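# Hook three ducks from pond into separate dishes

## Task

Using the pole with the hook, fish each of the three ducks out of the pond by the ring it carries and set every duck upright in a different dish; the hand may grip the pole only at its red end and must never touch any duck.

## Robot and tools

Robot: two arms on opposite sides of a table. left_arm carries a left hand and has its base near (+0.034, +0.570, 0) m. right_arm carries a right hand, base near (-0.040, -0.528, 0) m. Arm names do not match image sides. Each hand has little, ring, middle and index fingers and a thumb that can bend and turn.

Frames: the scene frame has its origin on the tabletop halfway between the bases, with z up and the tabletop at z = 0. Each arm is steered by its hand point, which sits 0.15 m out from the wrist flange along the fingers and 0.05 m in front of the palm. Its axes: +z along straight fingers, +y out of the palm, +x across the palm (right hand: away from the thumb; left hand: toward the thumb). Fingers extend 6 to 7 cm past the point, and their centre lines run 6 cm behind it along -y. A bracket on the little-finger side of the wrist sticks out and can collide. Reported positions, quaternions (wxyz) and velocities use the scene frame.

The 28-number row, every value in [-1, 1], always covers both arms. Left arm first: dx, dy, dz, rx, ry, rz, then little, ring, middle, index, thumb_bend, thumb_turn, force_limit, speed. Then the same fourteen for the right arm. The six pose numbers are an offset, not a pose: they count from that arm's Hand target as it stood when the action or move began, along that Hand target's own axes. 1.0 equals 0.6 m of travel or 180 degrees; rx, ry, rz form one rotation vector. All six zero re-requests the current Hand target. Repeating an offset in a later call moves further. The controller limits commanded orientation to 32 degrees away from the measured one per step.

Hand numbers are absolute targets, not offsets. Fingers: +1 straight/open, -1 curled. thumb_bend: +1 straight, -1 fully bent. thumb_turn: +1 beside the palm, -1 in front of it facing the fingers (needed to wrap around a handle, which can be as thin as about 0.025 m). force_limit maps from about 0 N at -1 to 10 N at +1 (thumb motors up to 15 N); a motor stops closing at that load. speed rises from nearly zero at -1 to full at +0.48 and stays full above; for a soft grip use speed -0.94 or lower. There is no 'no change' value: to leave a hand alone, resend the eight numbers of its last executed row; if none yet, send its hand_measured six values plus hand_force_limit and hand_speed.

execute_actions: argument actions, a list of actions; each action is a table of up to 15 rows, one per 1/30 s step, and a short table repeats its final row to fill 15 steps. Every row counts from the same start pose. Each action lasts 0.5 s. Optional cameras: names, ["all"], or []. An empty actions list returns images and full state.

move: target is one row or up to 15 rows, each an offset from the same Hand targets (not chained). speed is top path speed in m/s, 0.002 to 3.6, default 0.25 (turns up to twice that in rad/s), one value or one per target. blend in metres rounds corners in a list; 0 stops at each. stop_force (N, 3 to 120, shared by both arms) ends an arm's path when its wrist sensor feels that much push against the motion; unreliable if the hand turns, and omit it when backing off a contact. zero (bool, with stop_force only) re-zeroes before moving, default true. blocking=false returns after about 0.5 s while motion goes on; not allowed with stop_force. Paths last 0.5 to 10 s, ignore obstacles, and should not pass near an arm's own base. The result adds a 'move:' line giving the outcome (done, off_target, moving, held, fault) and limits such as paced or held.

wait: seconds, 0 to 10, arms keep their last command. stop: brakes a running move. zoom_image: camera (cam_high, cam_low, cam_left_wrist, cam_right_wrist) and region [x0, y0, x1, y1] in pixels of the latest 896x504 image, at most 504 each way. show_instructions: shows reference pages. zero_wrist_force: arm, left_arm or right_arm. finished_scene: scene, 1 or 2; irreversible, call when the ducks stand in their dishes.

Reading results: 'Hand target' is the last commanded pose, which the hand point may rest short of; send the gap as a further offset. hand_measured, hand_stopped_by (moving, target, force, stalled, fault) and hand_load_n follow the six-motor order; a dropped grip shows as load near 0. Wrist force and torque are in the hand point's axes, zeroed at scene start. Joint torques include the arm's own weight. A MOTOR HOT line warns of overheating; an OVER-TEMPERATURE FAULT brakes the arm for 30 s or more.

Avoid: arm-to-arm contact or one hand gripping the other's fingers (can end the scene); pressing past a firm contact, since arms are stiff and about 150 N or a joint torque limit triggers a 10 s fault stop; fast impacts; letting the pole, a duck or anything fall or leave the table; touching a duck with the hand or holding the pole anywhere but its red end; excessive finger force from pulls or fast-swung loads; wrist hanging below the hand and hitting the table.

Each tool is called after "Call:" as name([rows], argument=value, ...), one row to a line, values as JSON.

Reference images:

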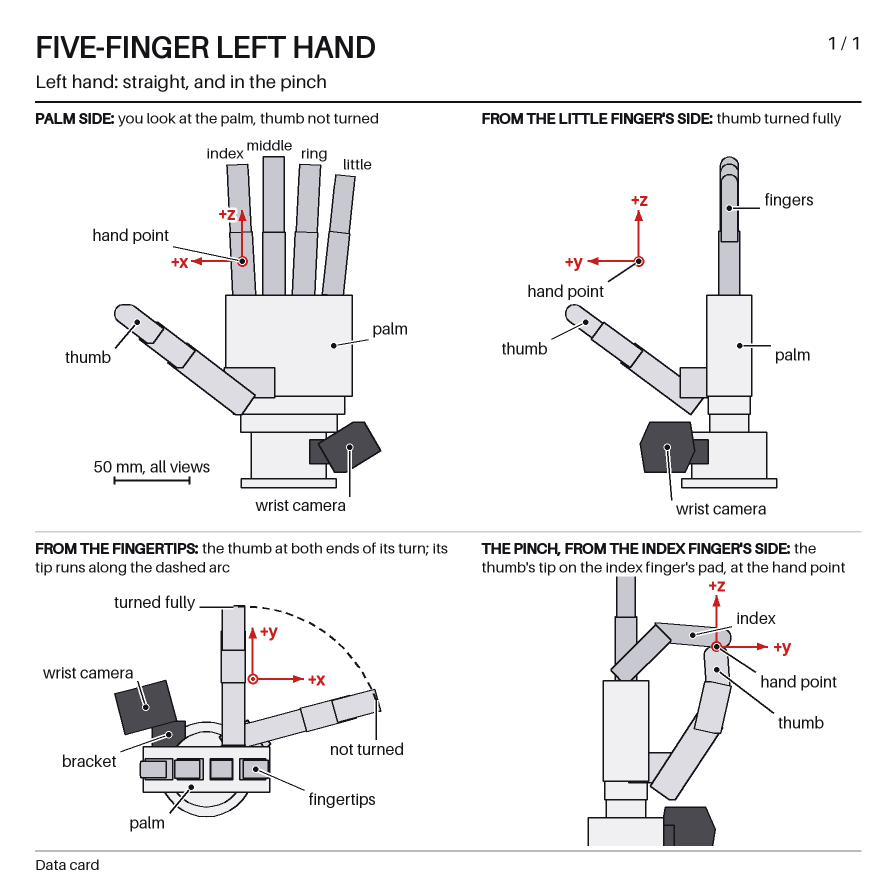

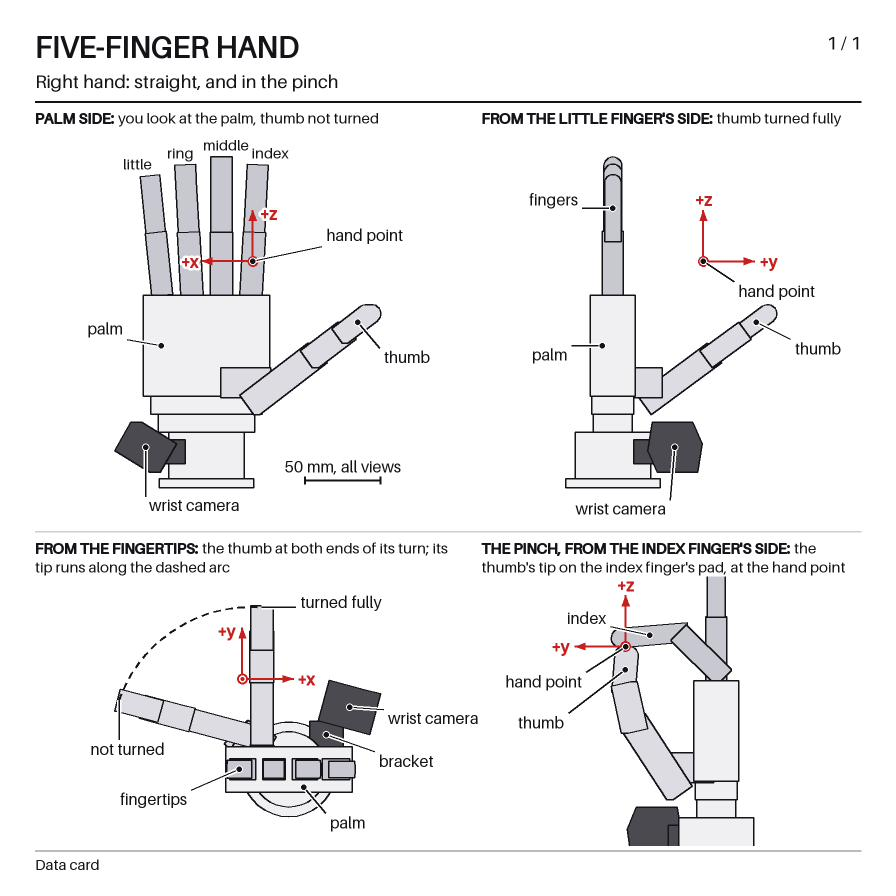

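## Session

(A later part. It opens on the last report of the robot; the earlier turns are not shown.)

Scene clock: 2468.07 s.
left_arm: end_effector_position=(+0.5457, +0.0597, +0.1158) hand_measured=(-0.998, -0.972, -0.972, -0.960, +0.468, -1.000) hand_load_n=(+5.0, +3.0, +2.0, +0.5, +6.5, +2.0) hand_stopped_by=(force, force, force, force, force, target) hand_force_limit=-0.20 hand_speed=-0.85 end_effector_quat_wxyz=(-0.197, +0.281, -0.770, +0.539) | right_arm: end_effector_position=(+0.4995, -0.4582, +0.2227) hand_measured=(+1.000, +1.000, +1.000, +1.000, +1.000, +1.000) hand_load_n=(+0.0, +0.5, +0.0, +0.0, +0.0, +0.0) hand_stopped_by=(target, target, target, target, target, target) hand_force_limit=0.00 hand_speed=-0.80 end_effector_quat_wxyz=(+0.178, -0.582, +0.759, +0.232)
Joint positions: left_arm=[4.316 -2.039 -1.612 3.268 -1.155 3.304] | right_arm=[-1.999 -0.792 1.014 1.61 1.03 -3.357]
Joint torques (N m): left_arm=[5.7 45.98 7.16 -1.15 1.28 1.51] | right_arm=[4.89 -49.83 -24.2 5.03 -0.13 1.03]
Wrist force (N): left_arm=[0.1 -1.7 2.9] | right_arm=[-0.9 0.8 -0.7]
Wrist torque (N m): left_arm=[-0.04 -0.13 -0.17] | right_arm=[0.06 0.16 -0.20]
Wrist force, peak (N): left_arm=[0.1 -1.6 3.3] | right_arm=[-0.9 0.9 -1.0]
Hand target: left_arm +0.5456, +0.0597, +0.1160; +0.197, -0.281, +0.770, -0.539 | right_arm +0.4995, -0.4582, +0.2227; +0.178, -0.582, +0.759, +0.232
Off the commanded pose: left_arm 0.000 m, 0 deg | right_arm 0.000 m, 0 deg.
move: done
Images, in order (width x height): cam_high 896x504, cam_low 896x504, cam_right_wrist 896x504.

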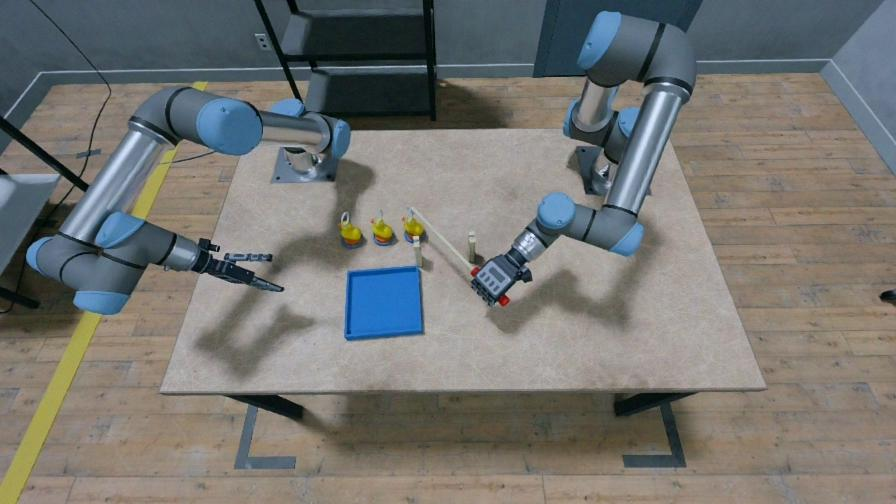

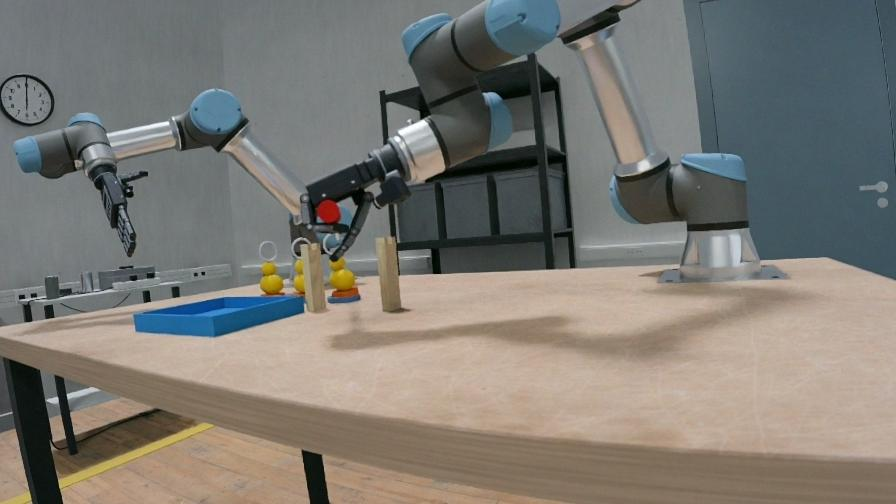

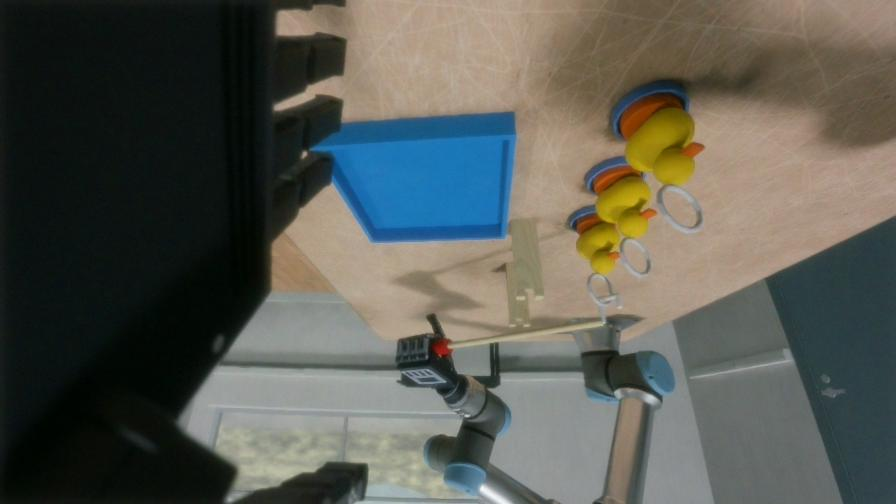

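Call:
move([
  [0, -0.0157, -0.0057, 0, 0, 0, -1, -1, -1, -1, -1, -1, -0.2, -0.85, 0, 0, 0, 0, 0, 0, 1, 1, 1, 1, 1, 1, 0, -0.8],
  [-0.0057, -0.0173, -0.0012, 0, 0, 0, -1, -1, -1, -1, -1, -1, -0.2, -0.85, 0, 0, 0, 0, 0, 0, 1, 1, 1, 1, 1, 1, 0, -0.8],
], speed=0.03, cameras=["cam_high", "cam_low", "cam_right_wrist"])

Call:
zoom_image(camera="cam_right_wrist", region=[540, 160, 680, 340])

Call:
zoom_image(camera="cam_high", region=[385, 190, 455, 255])

Call:
zoom_image(camera="cam_low", region=[290, 190, 400, 310])

Scene clock: 2496.30 s.
left_arm: end_effector_position=(+0.5502, +0.0597, +0.1260) hand_measured=(-0.998, -0.972, -0.972, -0.960, +0.468, -1.000) hand_load_n=(+5.0, +3.5, +2.0, +1.0, +6.5, +2.0) hand_stopped_by=(force, force, force, force, force, target) hand_force_limit=-0.20 hand_speed=-0.85 end_effector_quat_wxyz=(-0.197, +0.281, -0.770, +0.539) | right_arm: end_effector_position=(+0.4995, -0.4582, +0.2227) hand_measured=(+1.000, +1.000, +1.000, +1.000, +1.000, +1.000) hand_load_n=(+0.0, +0.0, +0.0, +0.0, +0.0, +0.0) hand_stopped_by=(target, target, target, target, target, target) hand_force_limit=0.00 hand_speed=-0.80 end_effector_quat_wxyz=(+0.178, -0.582, +0.759, +0.232)
Joint positions: left_arm=[4.319 -2.035 -1.589 3.24 -1.151 3.305] | right_arm=[-1.999 -0.792 1.014 1.61 1.03 -3.357]
Joint torques (N m): left_arm=[-4.41 46.8 7.17 1.93 -0.18 0.44] | right_arm=[4.45 -49.83 -23.06 5.12 -0.22 0.96]
Wrist force (N): left_arm=[0.1 -1.0 3.0] | right_arm=[-0.8 0.8 -0.8]
Wrist torque (N m): left_arm=[-0.01 -0.17 -0.03] | right_arm=[0.06 0.15 -0.19]
Wrist force, peak (N): left_arm=[0.3 -1.7 3.1] | right_arm=[-0.9 0.8 -1.0]
Hand target: left_arm +0.5501, +0.0597, +0.1260; +0.197, -0.281, +0.770, -0.539 | right_arm +0.4995, -0.4582, +0.2227; +0.178, -0.582, +0.759, +0.232
Off the commanded pose: left_arm 0.000 m, 0 deg | right_arm 0.000 m, 0 deg.
move: done
Images, in order (width x height): cam_high 896x504, cam_low 896x504, cam_right_wrist 896x504.

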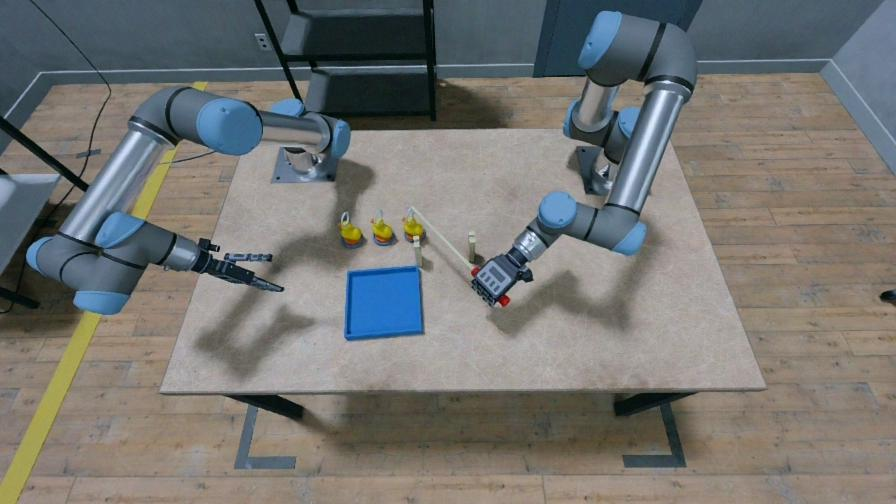

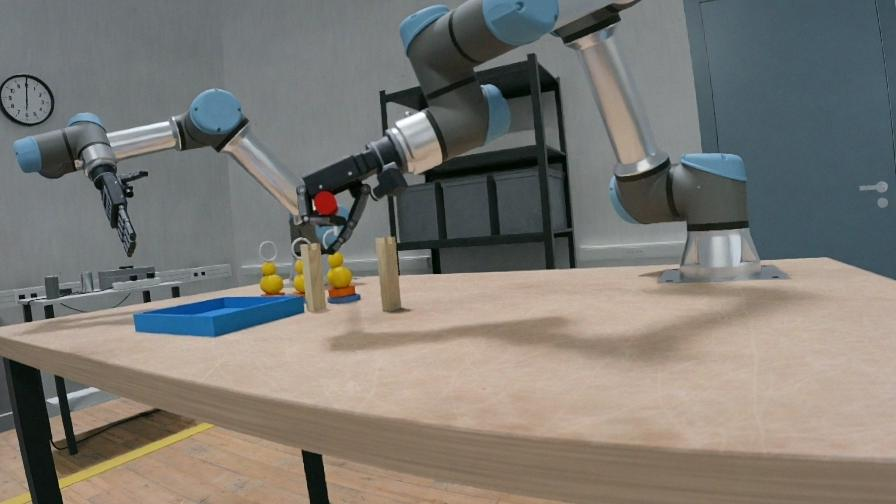

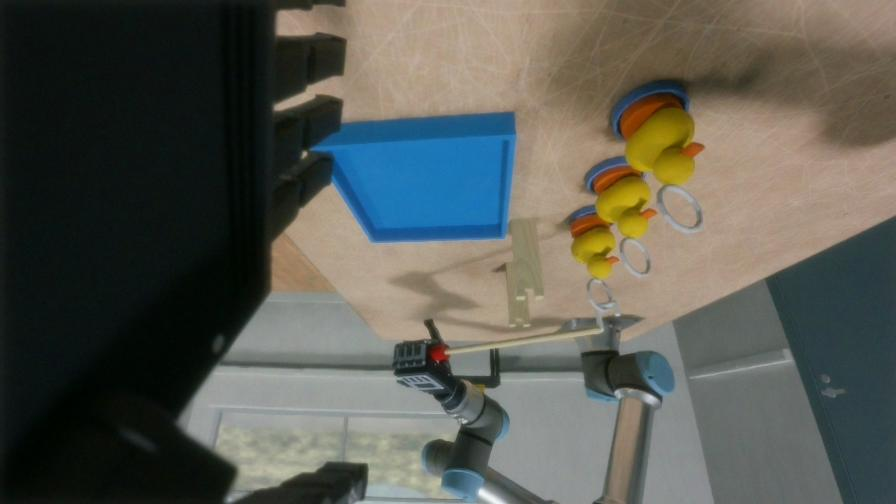

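Scaled by 2.800 from the camera's 896x504 image, which has a finer 1280x720 frame.

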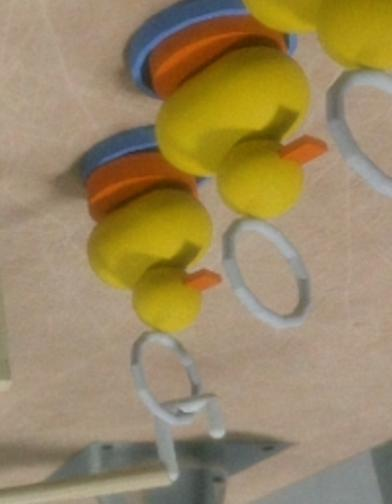

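Scaled by 7.200 from the camera's 896x504 image, which has a finer 1280x720 frame.

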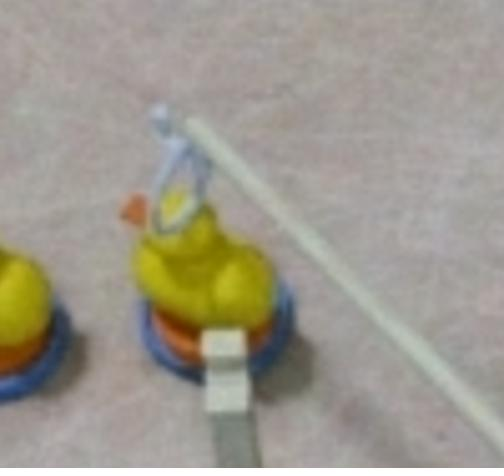

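Scaled by 4.200 from the camera's 896x504 image, which has a finer 1280x720 frame.

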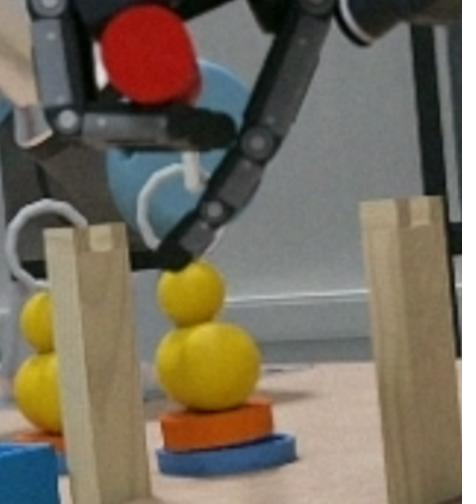

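Call:
move([
  [0.0025, 0.0021, -0.007, 0, 0, 0, -1, -1, -1, -1, -1, -1, -0.2, -0.85, 0, 0, 0, 0, 0, 0, 1, 1, 1, 1, 1, 1, 0, -0.8],
  [0.0025, 0.0215, -0.0002, 0, 0, 0, -1, -1, -1, -1, -1, -1, -0.2, -0.85, 0, 0, 0, 0, 0, 0, 1, 1, 1, 1, 1, 1, 0, -0.8],
], speed=0.03, cameras=["cam_high", "cam_low", "cam_right_wrist"])

Call:
zoom_image(camera="cam_right_wrist", region=[540, 160, 680, 340])

Call:
zoom_image(camera="cam_high", region=[385, 190, 455, 255])

Call:
zoom_image(camera="cam_low", region=[290, 190, 400, 310])

Scene clock: 2515.83 s.
left_arm: end_effector_position=(+0.5460, +0.0622, +0.1137) hand_measured=(-0.998, -0.972, -0.972, -0.960, +0.468, -1.000) hand_load_n=(+5.5, +3.0, +2.0, +1.0, +6.5, +2.0) hand_stopped_by=(force, force, force, force, force, target) hand_force_limit=-0.20 hand_speed=-0.85 end_effector_quat_wxyz=(-0.197, +0.281, -0.770, +0.539) end_effector_velocity=(-0.002, +0.001, -0.001) end_effector_angular_velocity=(+0.003, +0.006, +0.000) | right_arm: end_effector_position=(+0.4995, -0.4582, +0.2227) hand_measured=(+1.000, +1.000, +1.000, +1.000, +1.000, +1.000) hand_load_n=(+0.0, +0.0, +0.0, +0.0, -0.5, +0.0) hand_stopped_by=(target, target, target, target, target, target) hand_force_limit=0.00 hand_speed=-0.80 end_effector_quat_wxyz=(+0.178, -0.582, +0.759, +0.232)
Joint positions: left_arm=[4.32 -2.039 -1.619 3.273 -1.15 3.306] | right_arm=[-1.999 -0.792 1.014 1.61 1.03 -3.357]
Joint velocities: left_arm=[-0.001 0 -0.001 -0.006 -0.001 0] | right_arm=[within noise]
Joint torques (N m): left_arm=[12.22 45.37 23.15 -1.09 1.78 1.59] | right_arm=[4.51 -50.47 -25.32 5 -0.32 1.46]
Wrist force (N): left_arm=[0.1 -1.4 2.7] | right_arm=[-0.6 0.6 -0.9]
Wrist torque (N m): left_arm=[0.00 -0.09 -0.25] | right_arm=[0.05 0.13 -0.19]
Wrist force, peak (N): left_arm=[0.2 -2.0 2.8] | right_arm=[-1.1 0.9 -0.9]
Hand target: left_arm +0.5460, +0.0622, +0.1139; +0.197, -0.281, +0.770, -0.539 | right_arm +0.4995, -0.4582, +0.2227; +0.178, -0.582, +0.759, +0.232
Off the commanded pose: left_arm 0.000 m, 0 deg | right_arm 0.000 m, 0 deg.
move: done
Images, in order (width x height): cam_high 896x504, cam_low 896x504, cam_right_wrist 896x504.

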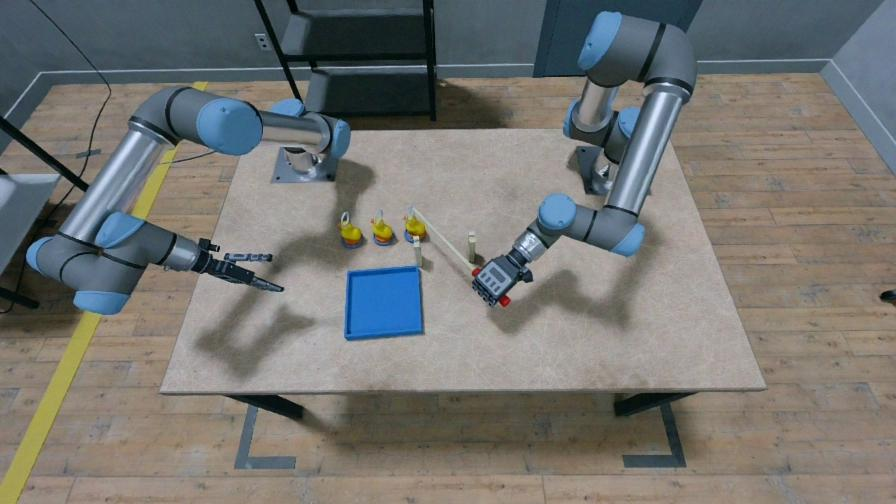

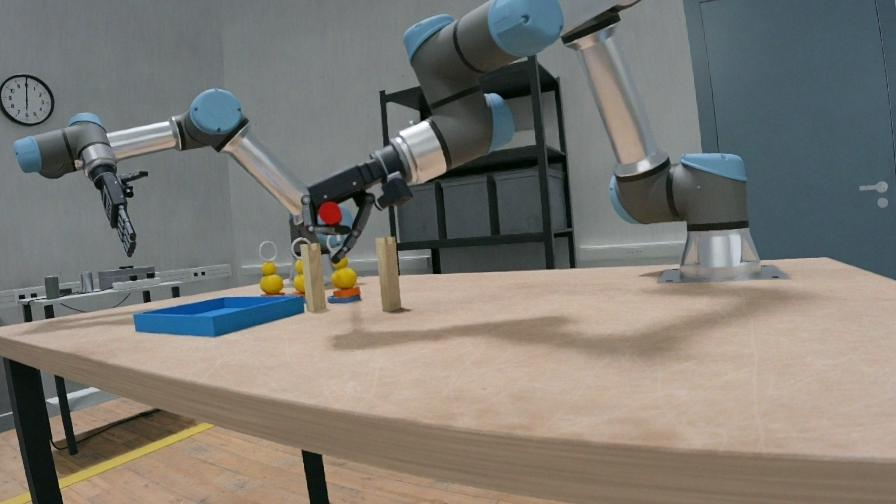

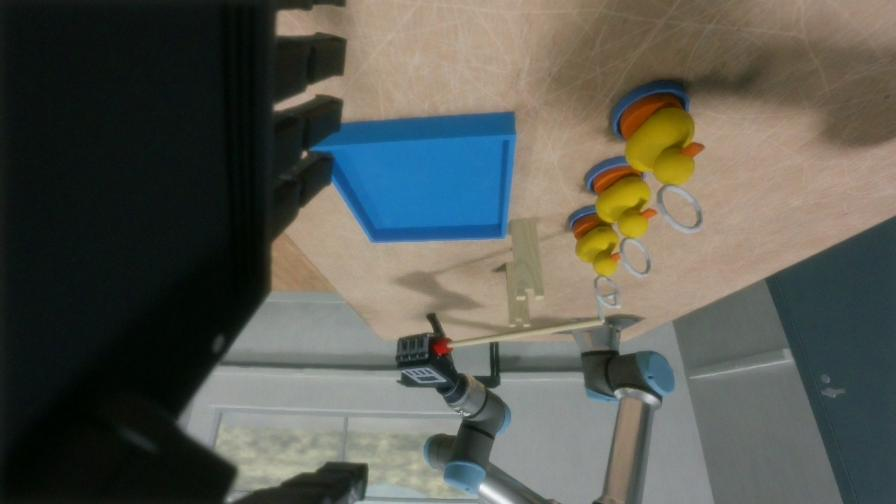

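Scaled by 2.800 from the camera's 896x504 image, which has a finer 1280x720 frame.

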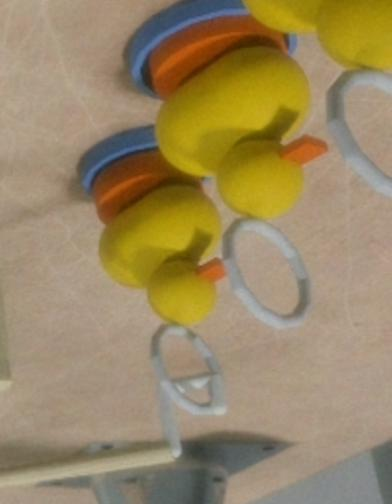

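Scaled by 7.200 from the camera's 896x504 image, which has a finer 1280x720 frame.

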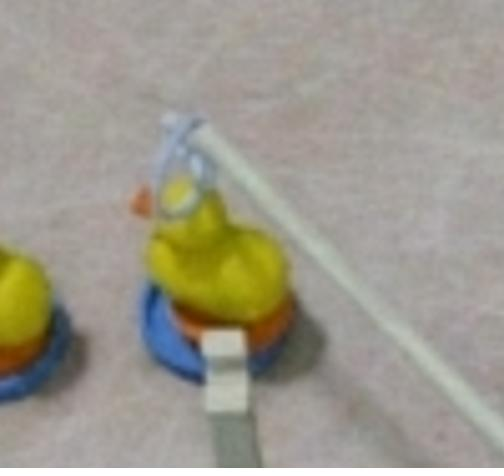

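Scaled by 4.200 from the camera's 896x504 image, which has a finer 1280x720 frame.

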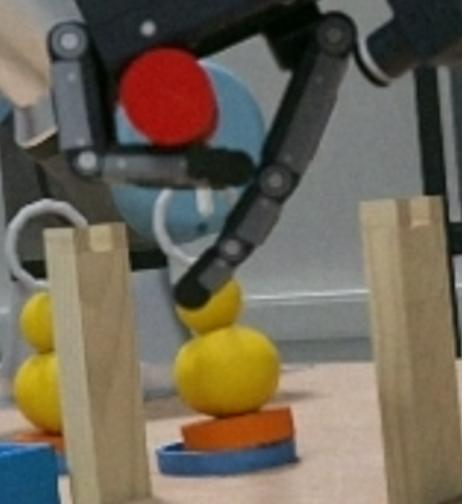

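Call:
move([
  [0, -0.0188, -0.0068, 0, 0, 0, -1, -1, -1, -1, -1, -1, -0.2, -0.85, 0, 0, 0, 0, 0, 0, 1, 1, 1, 1, 1, 1, 0, -0.8],
  [0.0053, -0.021, -0.0008, 0, 0, 0, -1, -1, -1, -1, -1, -1, -0.2, -0.85, 0, 0, 0, 0, 0, 0, 1, 1, 1, 1, 1, 1, 0, -0.8],
], speed=0.03, cameras=["cam_high", "cam_low", "cam_right_wrist"])

Call:
zoom_image(camera="cam_right_wrist", region=[540, 160, 680, 340])

Call:
zoom_image(camera="cam_high", region=[385, 190, 455, 255])

Call:
zoom_image(camera="cam_low", region=[290, 190, 400, 310])

Scene clock: 2543.37 s.
left_arm: end_effector_position=(+0.5461, +0.0570, +0.1259) hand_measured=(-0.998, -0.972, -0.972, -0.960, +0.468, -1.000) hand_load_n=(+5.0, +3.5, +2.0, +1.0, +6.5, +2.0) hand_stopped_by=(force, force, force, force, force, target) hand_force_limit=-0.20 hand_speed=-0.85 end_effector_quat_wxyz=(-0.197, +0.281, -0.770, +0.539) | right_arm: end_effector_position=(+0.4995, -0.4582, +0.2227) hand_measured=(+1.000, +1.000, +1.000, +1.000, +1.000, +1.000) hand_load_n=(+0.0, +0.0, +0.0, +0.0, -0.5, +0.0) hand_stopped_by=(target, target, target, target, target, target) hand_force_limit=0.00 hand_speed=-0.80 end_effector_quat_wxyz=(+0.178, -0.582, +0.759, +0.232)
Joint positions: left_arm=[4.311 -2.032 -1.594 3.243 -1.159 3.302] | right_arm=[-1.999 -0.792 1.014 1.61 1.03 -3.357]
Joint torques (N m): left_arm=[11.6 46.09 7.01 -0.1 1.71 0.29] | right_arm=[3.56 -50.57 -24.67 5.09 -0.22 1.38]
Wrist force (N): left_arm=[0.0 -1.0 3.0] | right_arm=[-0.7 0.6 -0.9]
Wrist torque (N m): left_arm=[0.00 -0.16 0.13] | right_arm=[0.04 0.13 -0.19]
Wrist force, peak (N): left_arm=[0.4 -1.9 2.9] | right_arm=[-1.0 0.8 -1.0]
Hand target: left_arm +0.5461, +0.0572, +0.1259; +0.197, -0.281, +0.770, -0.539 | right_arm +0.4995, -0.4582, +0.2227; +0.178, -0.582, +0.759, +0.232
Off the commanded pose: left_arm 0.000 m, 0 deg | right_arm 0.000 m, 0 deg.
move: done
Images, in order (width x height): cam_high 896x504, cam_low 896x504, cam_right_wrist 896x504.

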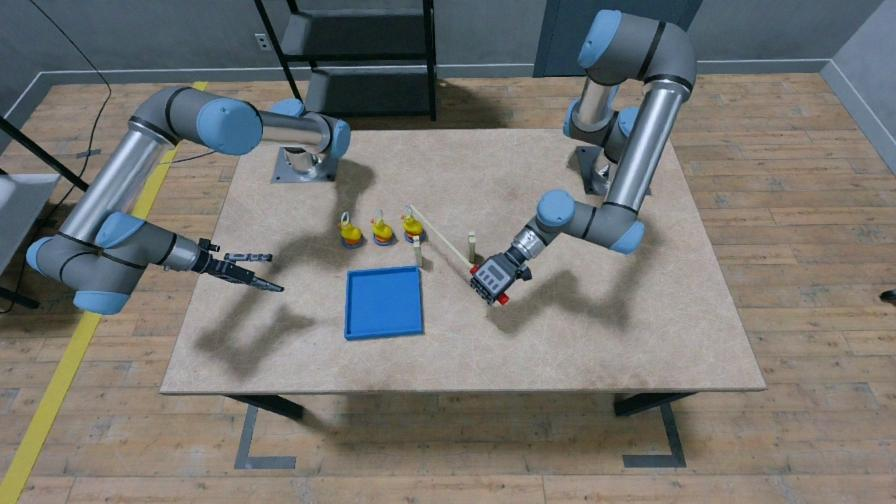

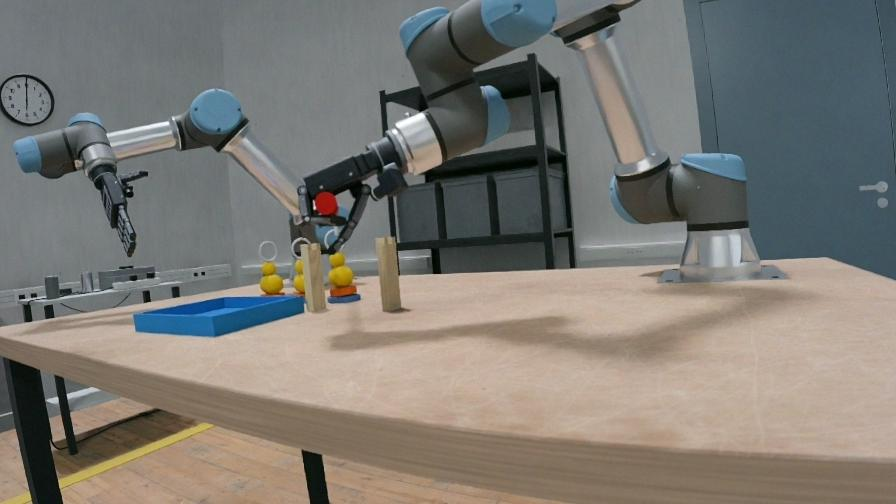

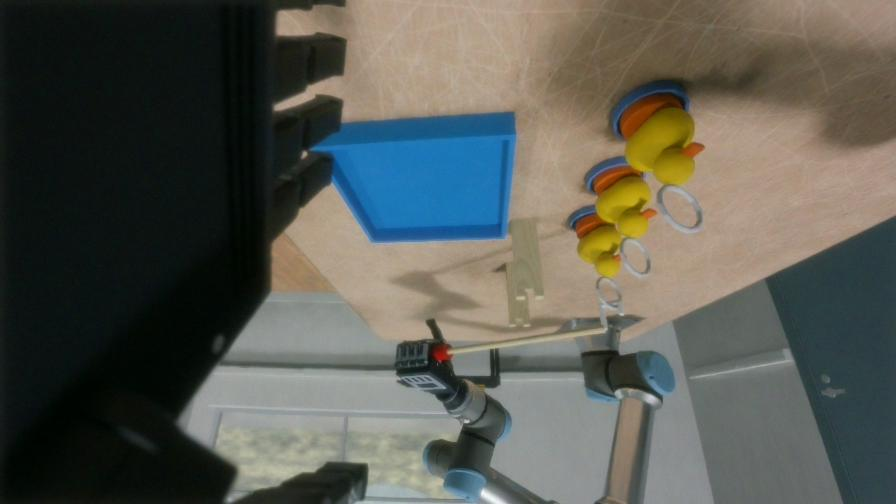

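Scaled by 2.800 from the camera's 896x504 image, which has a finer 1280x720 frame.

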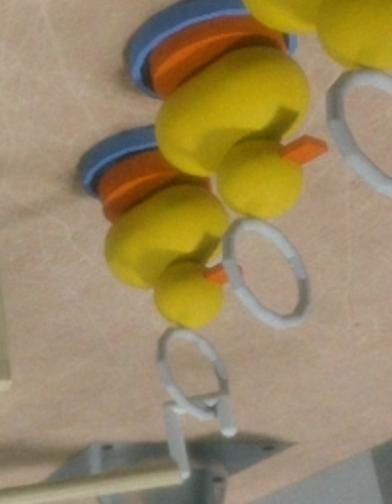

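Scaled by 7.200 from the camera's 896x504 image, which has a finer 1280x720 frame.

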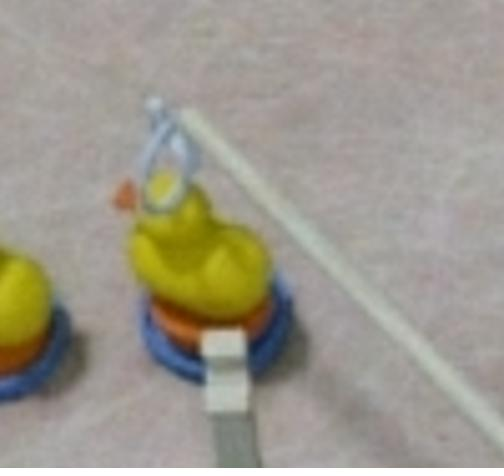

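Scaled by 4.200 from the camera's 896x504 image, which has a finer 1280x720 frame.

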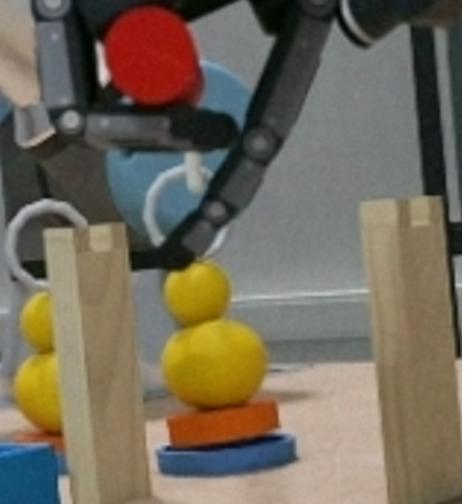

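Call:
move([
  [-0.0052, 0.0012, -0.0032, 0, 0, 0, -1, -1, -1, -1, -1, -1, -0.2, -0.85, 0, 0, 0, 0, 0, 0, 1, 1, 1, 1, 1, 1, 0, -0.8],
  [-0.0052, 0.02, 0.0037, 0, 0, 0, -1, -1, -1, -1, -1, -1, -0.2, -0.85, 0, 0, 0, 0, 0, 0, 1, 1, 1, 1, 1, 1, 0, -0.8],
], speed=0.02, cameras=["cam_high", "cam_low", "cam_right_wrist"])

Call:
zoom_image(camera="cam_right_wrist", region=[540, 160, 680, 340])

Call:
zoom_image(camera="cam_high", region=[385, 190, 455, 255])

Call:
zoom_image(camera="cam_low", region=[290, 190, 400, 310])

Scene clock: 2565.23 s.
left_arm: end_effector_position=(+0.5471, +0.0608, +0.1137) hand_measured=(-0.998, -0.972, -0.972, -0.960, +0.468, -1.000) hand_load_n=(+5.0, +3.0, +2.0, +1.0, +6.0, +2.0) hand_stopped_by=(force, force, force, force, force, target) hand_force_limit=-0.20 hand_speed=-0.85 end_effector_quat_wxyz=(-0.197, +0.281, -0.770, +0.539) | right_arm: end_effector_position=(+0.4995, -0.4582, +0.2227) hand_measured=(+1.000, +1.000, +1.000, +1.000, +1.000, +1.000) hand_load_n=(+0.0, +0.0, +0.0, +0.0, +0.0, +0.0) hand_stopped_by=(target, target, target, target, target, target) hand_force_limit=0.00 hand_speed=-0.80 end_effector_quat_wxyz=(+0.178, -0.582, +0.759, +0.232)
Joint positions: left_arm=[4.319 -2.043 -1.613 3.271 -1.152 3.305] | right_arm=[-1.999 -0.792 1.014 1.61 1.03 -3.357]
Joint torques (N m): left_arm=[-11.15 42.57 19.22 -1.4 -0.73 -1.29] | right_arm=[5.44 -50.17 -23.3 5.08 0.05 1.45]
Wrist force (N): left_arm=[0.2 -1.7 2.5] | right_arm=[-0.7 0.6 -0.8]
Wrist torque (N m): left_arm=[-0.02 -0.10 -0.22] | right_arm=[0.04 0.14 -0.20]
Wrist force, peak (N): left_arm=[0.1 -1.0 3.3] | right_arm=[-0.8 0.9 -1.1]
Hand target: left_arm +0.5471, +0.0607, +0.1139; +0.197, -0.281, +0.770, -0.539 | right_arm +0.4995, -0.4582, +0.2227; +0.178, -0.582, +0.759, +0.232
Off the commanded pose: left_arm 0.000 m, 0 deg | right_arm 0.000 m, 0 deg.
move: done
Images, in order (width x height): cam_high 896x504, cam_low 896x504, cam_right_wrist 896x504.

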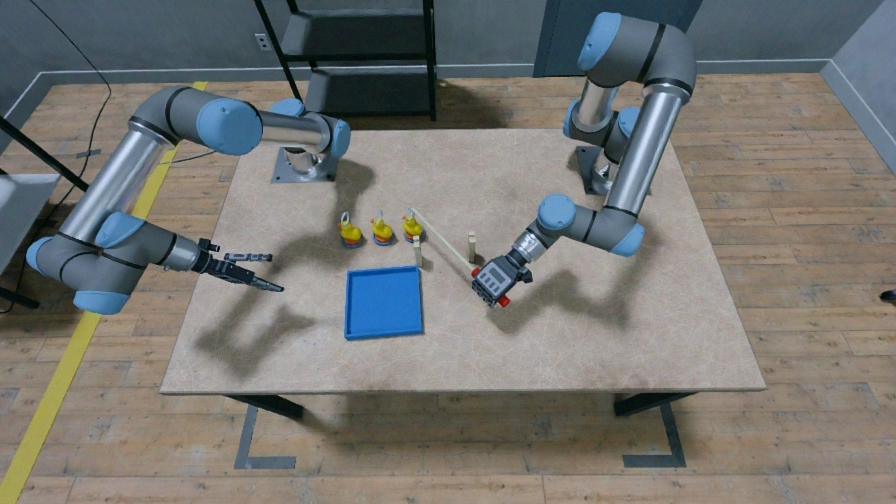

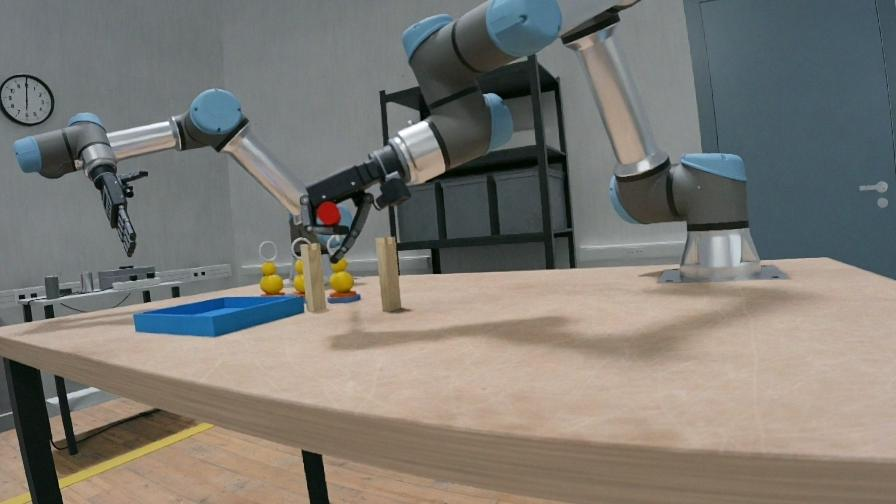

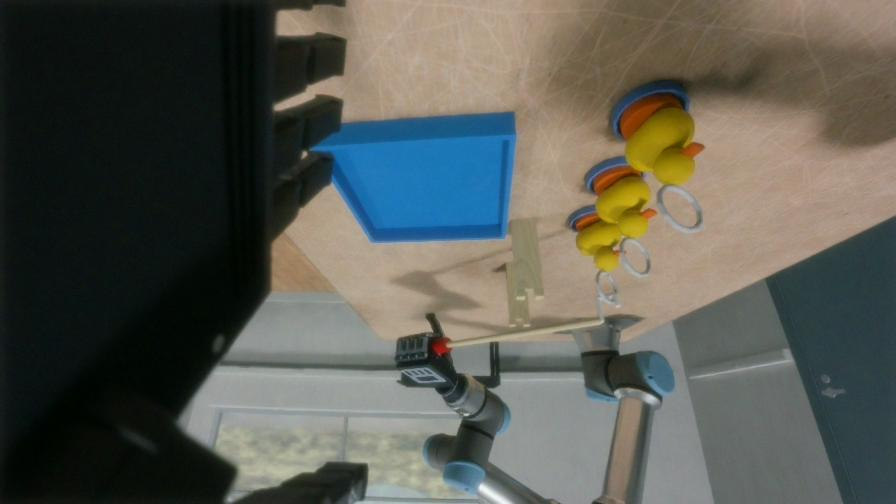

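Scaled by 2.800 from the camera's 896x504 image, which has a finer 1280x720 frame.

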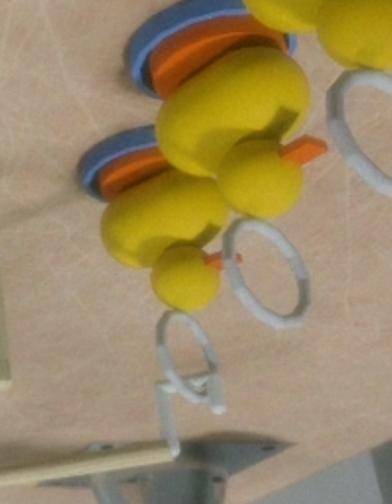

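Scaled by 7.200 from the camera's 896x504 image, which has a finer 1280x720 frame.

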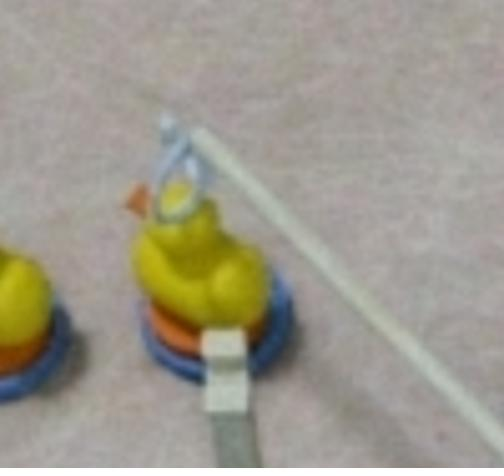

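Scaled by 4.200 from the camera's 896x504 image, which has a finer 1280x720 frame.

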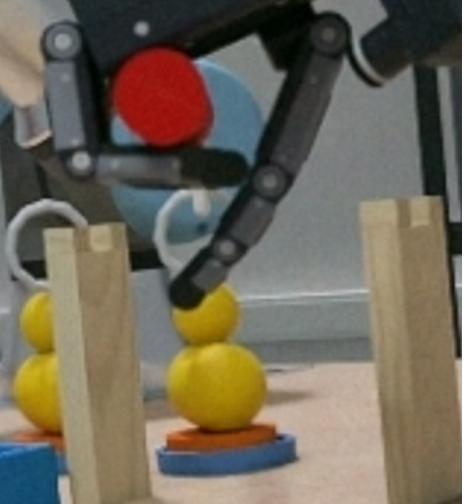

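Call:
move(target=[0, 0.0219, 0.008, 0, 0, 0, -1, -1, -1, -1, -1, -1, -0.2, -0.85, 0, 0, 0, 0, 0, 0, 1, 1, 1, 1, 1, 1, 0, -0.8], speed=0.03, cameras=["cam_high", "cam_low", "cam_right_wrist"])

Call:
zoom_image(camera="cam_right_wrist", region=[560, 230, 660, 340])

Call:
zoom_image(camera="cam_low", region=[290, 200, 400, 310])

Call:
zoom_image(camera="cam_high", region=[395, 200, 435, 250])

Scene clock: 2580.43 s.
left_arm: end_effector_position=(+0.5471, +0.0608, +0.0996) hand_measured=(-0.998, -0.972, -0.972, -0.960, +0.468, -1.000) hand_load_n=(+5.5, +3.0, +2.0, +1.0, +6.5, +2.5) hand_stopped_by=(force, force, force, force, force, target) hand_force_limit=-0.20 hand_speed=-0.85 end_effector_quat_wxyz=(-0.197, +0.281, -0.770, +0.539) end_effector_velocity=(-0.002, +0.000, +0.000) end_effector_angular_velocity=(+0.002, +0.004, +0.000) | right_arm: end_effector_position=(+0.4995, -0.4582, +0.2227) hand_measured=(+1.000, +1.000, +1.000, +1.000, +1.000, +1.000) hand_load_n=(+0.0, +0.0, +0.0, +0.0, +0.0, +0.0) hand_stopped_by=(target, target, target, target, target, target) hand_force_limit=0.00 hand_speed=-0.80 end_effector_quat_wxyz=(+0.178, -0.582, +0.759, +0.232)
Joint positions: left_arm=[4.319 -2.059 -1.628 3.303 -1.152 3.305] | right_arm=[-1.999 -0.792 1.014 1.61 1.03 -3.357]
Joint velocities: left_arm=[-0.001 0.001 0 -0.006 -0.001 -0.001] | right_arm=[within noise]
Joint torques (N m): left_arm=[-8.86 46.04 20.89 -1.4 -0.48 -0.38] | right_arm=[3.46 -52.38 -23.79 5.27 -0.23 1.43]
Wrist force (N): left_arm=[0.4 -1.7 2.7] | right_arm=[-0.9 0.8 -0.8]
Wrist torque (N m): left_arm=[-0.02 -0.13 -0.21] | right_arm=[0.06 0.15 -0.20]
Wrist force, peak (N): left_arm=[0.0 -2.2 2.7] | right_arm=[-1.0 0.8 -1.0]
Hand target: left_arm +0.5472, +0.0607, +0.0999; +0.197, -0.281, +0.770, -0.539 | right_arm +0.4995, -0.4582, +0.2227; +0.178, -0.582, +0.759, +0.232
Off the commanded pose: left_arm 0.000 m, 0 deg | right_arm 0.000 m, 0 deg.
move: done
Images, in order (width x height): cam_high 896x504, cam_low 896x504, cam_right_wrist 896x504.

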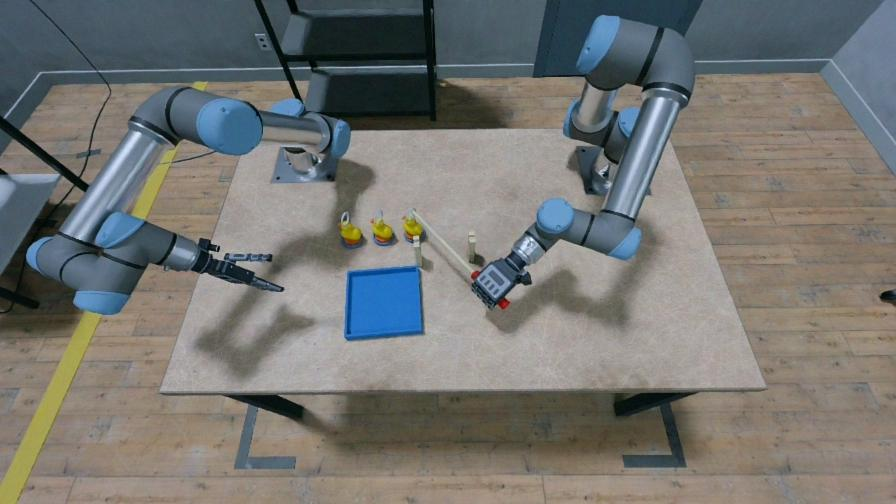

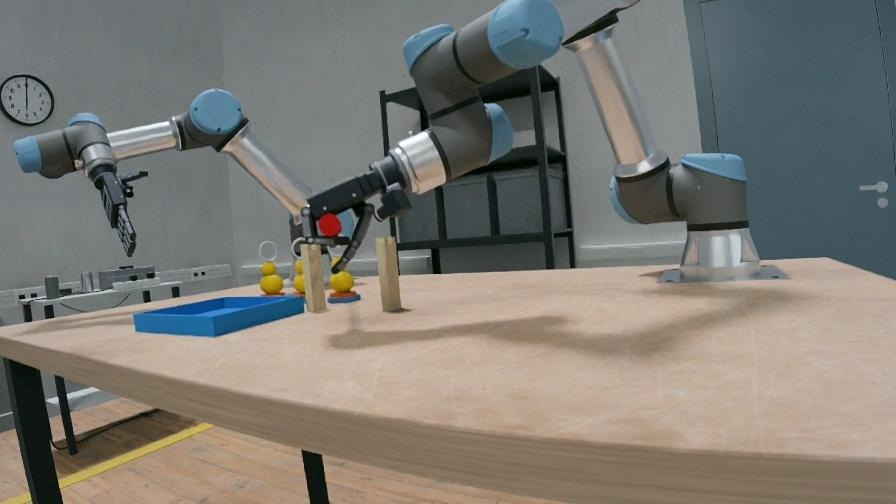

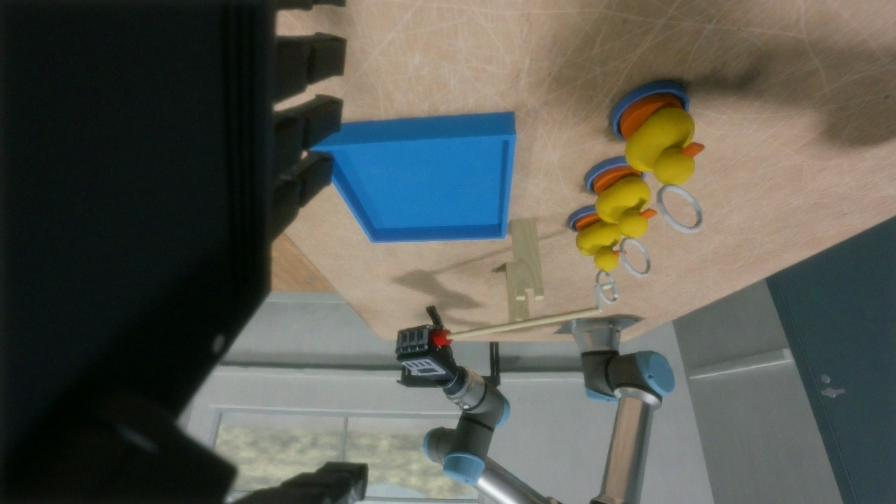

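Scaled by 4.582 from the camera's 896x504 image, which has a finer 1280x720 frame.

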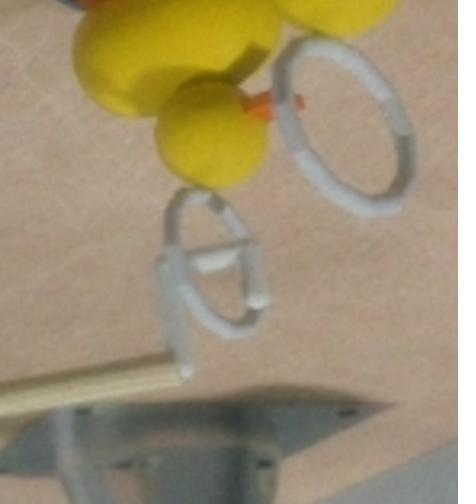

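Scaled by 4.582 from the camera's 896x504 image, which has a finer 1280x720 frame.

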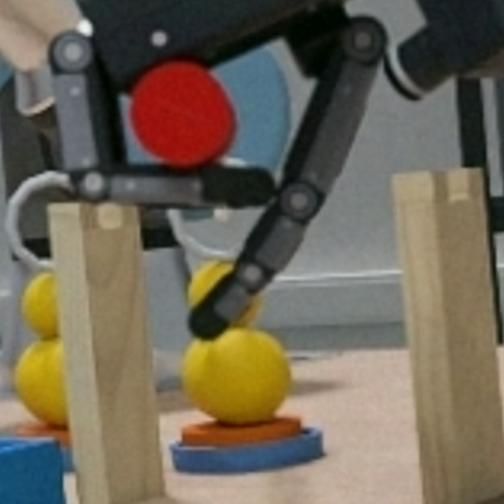

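Scaled by 10.080 from the camera's 896x504 image, which has a finer 1280x720 frame.

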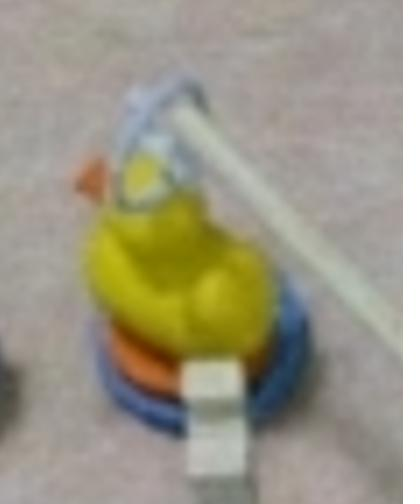

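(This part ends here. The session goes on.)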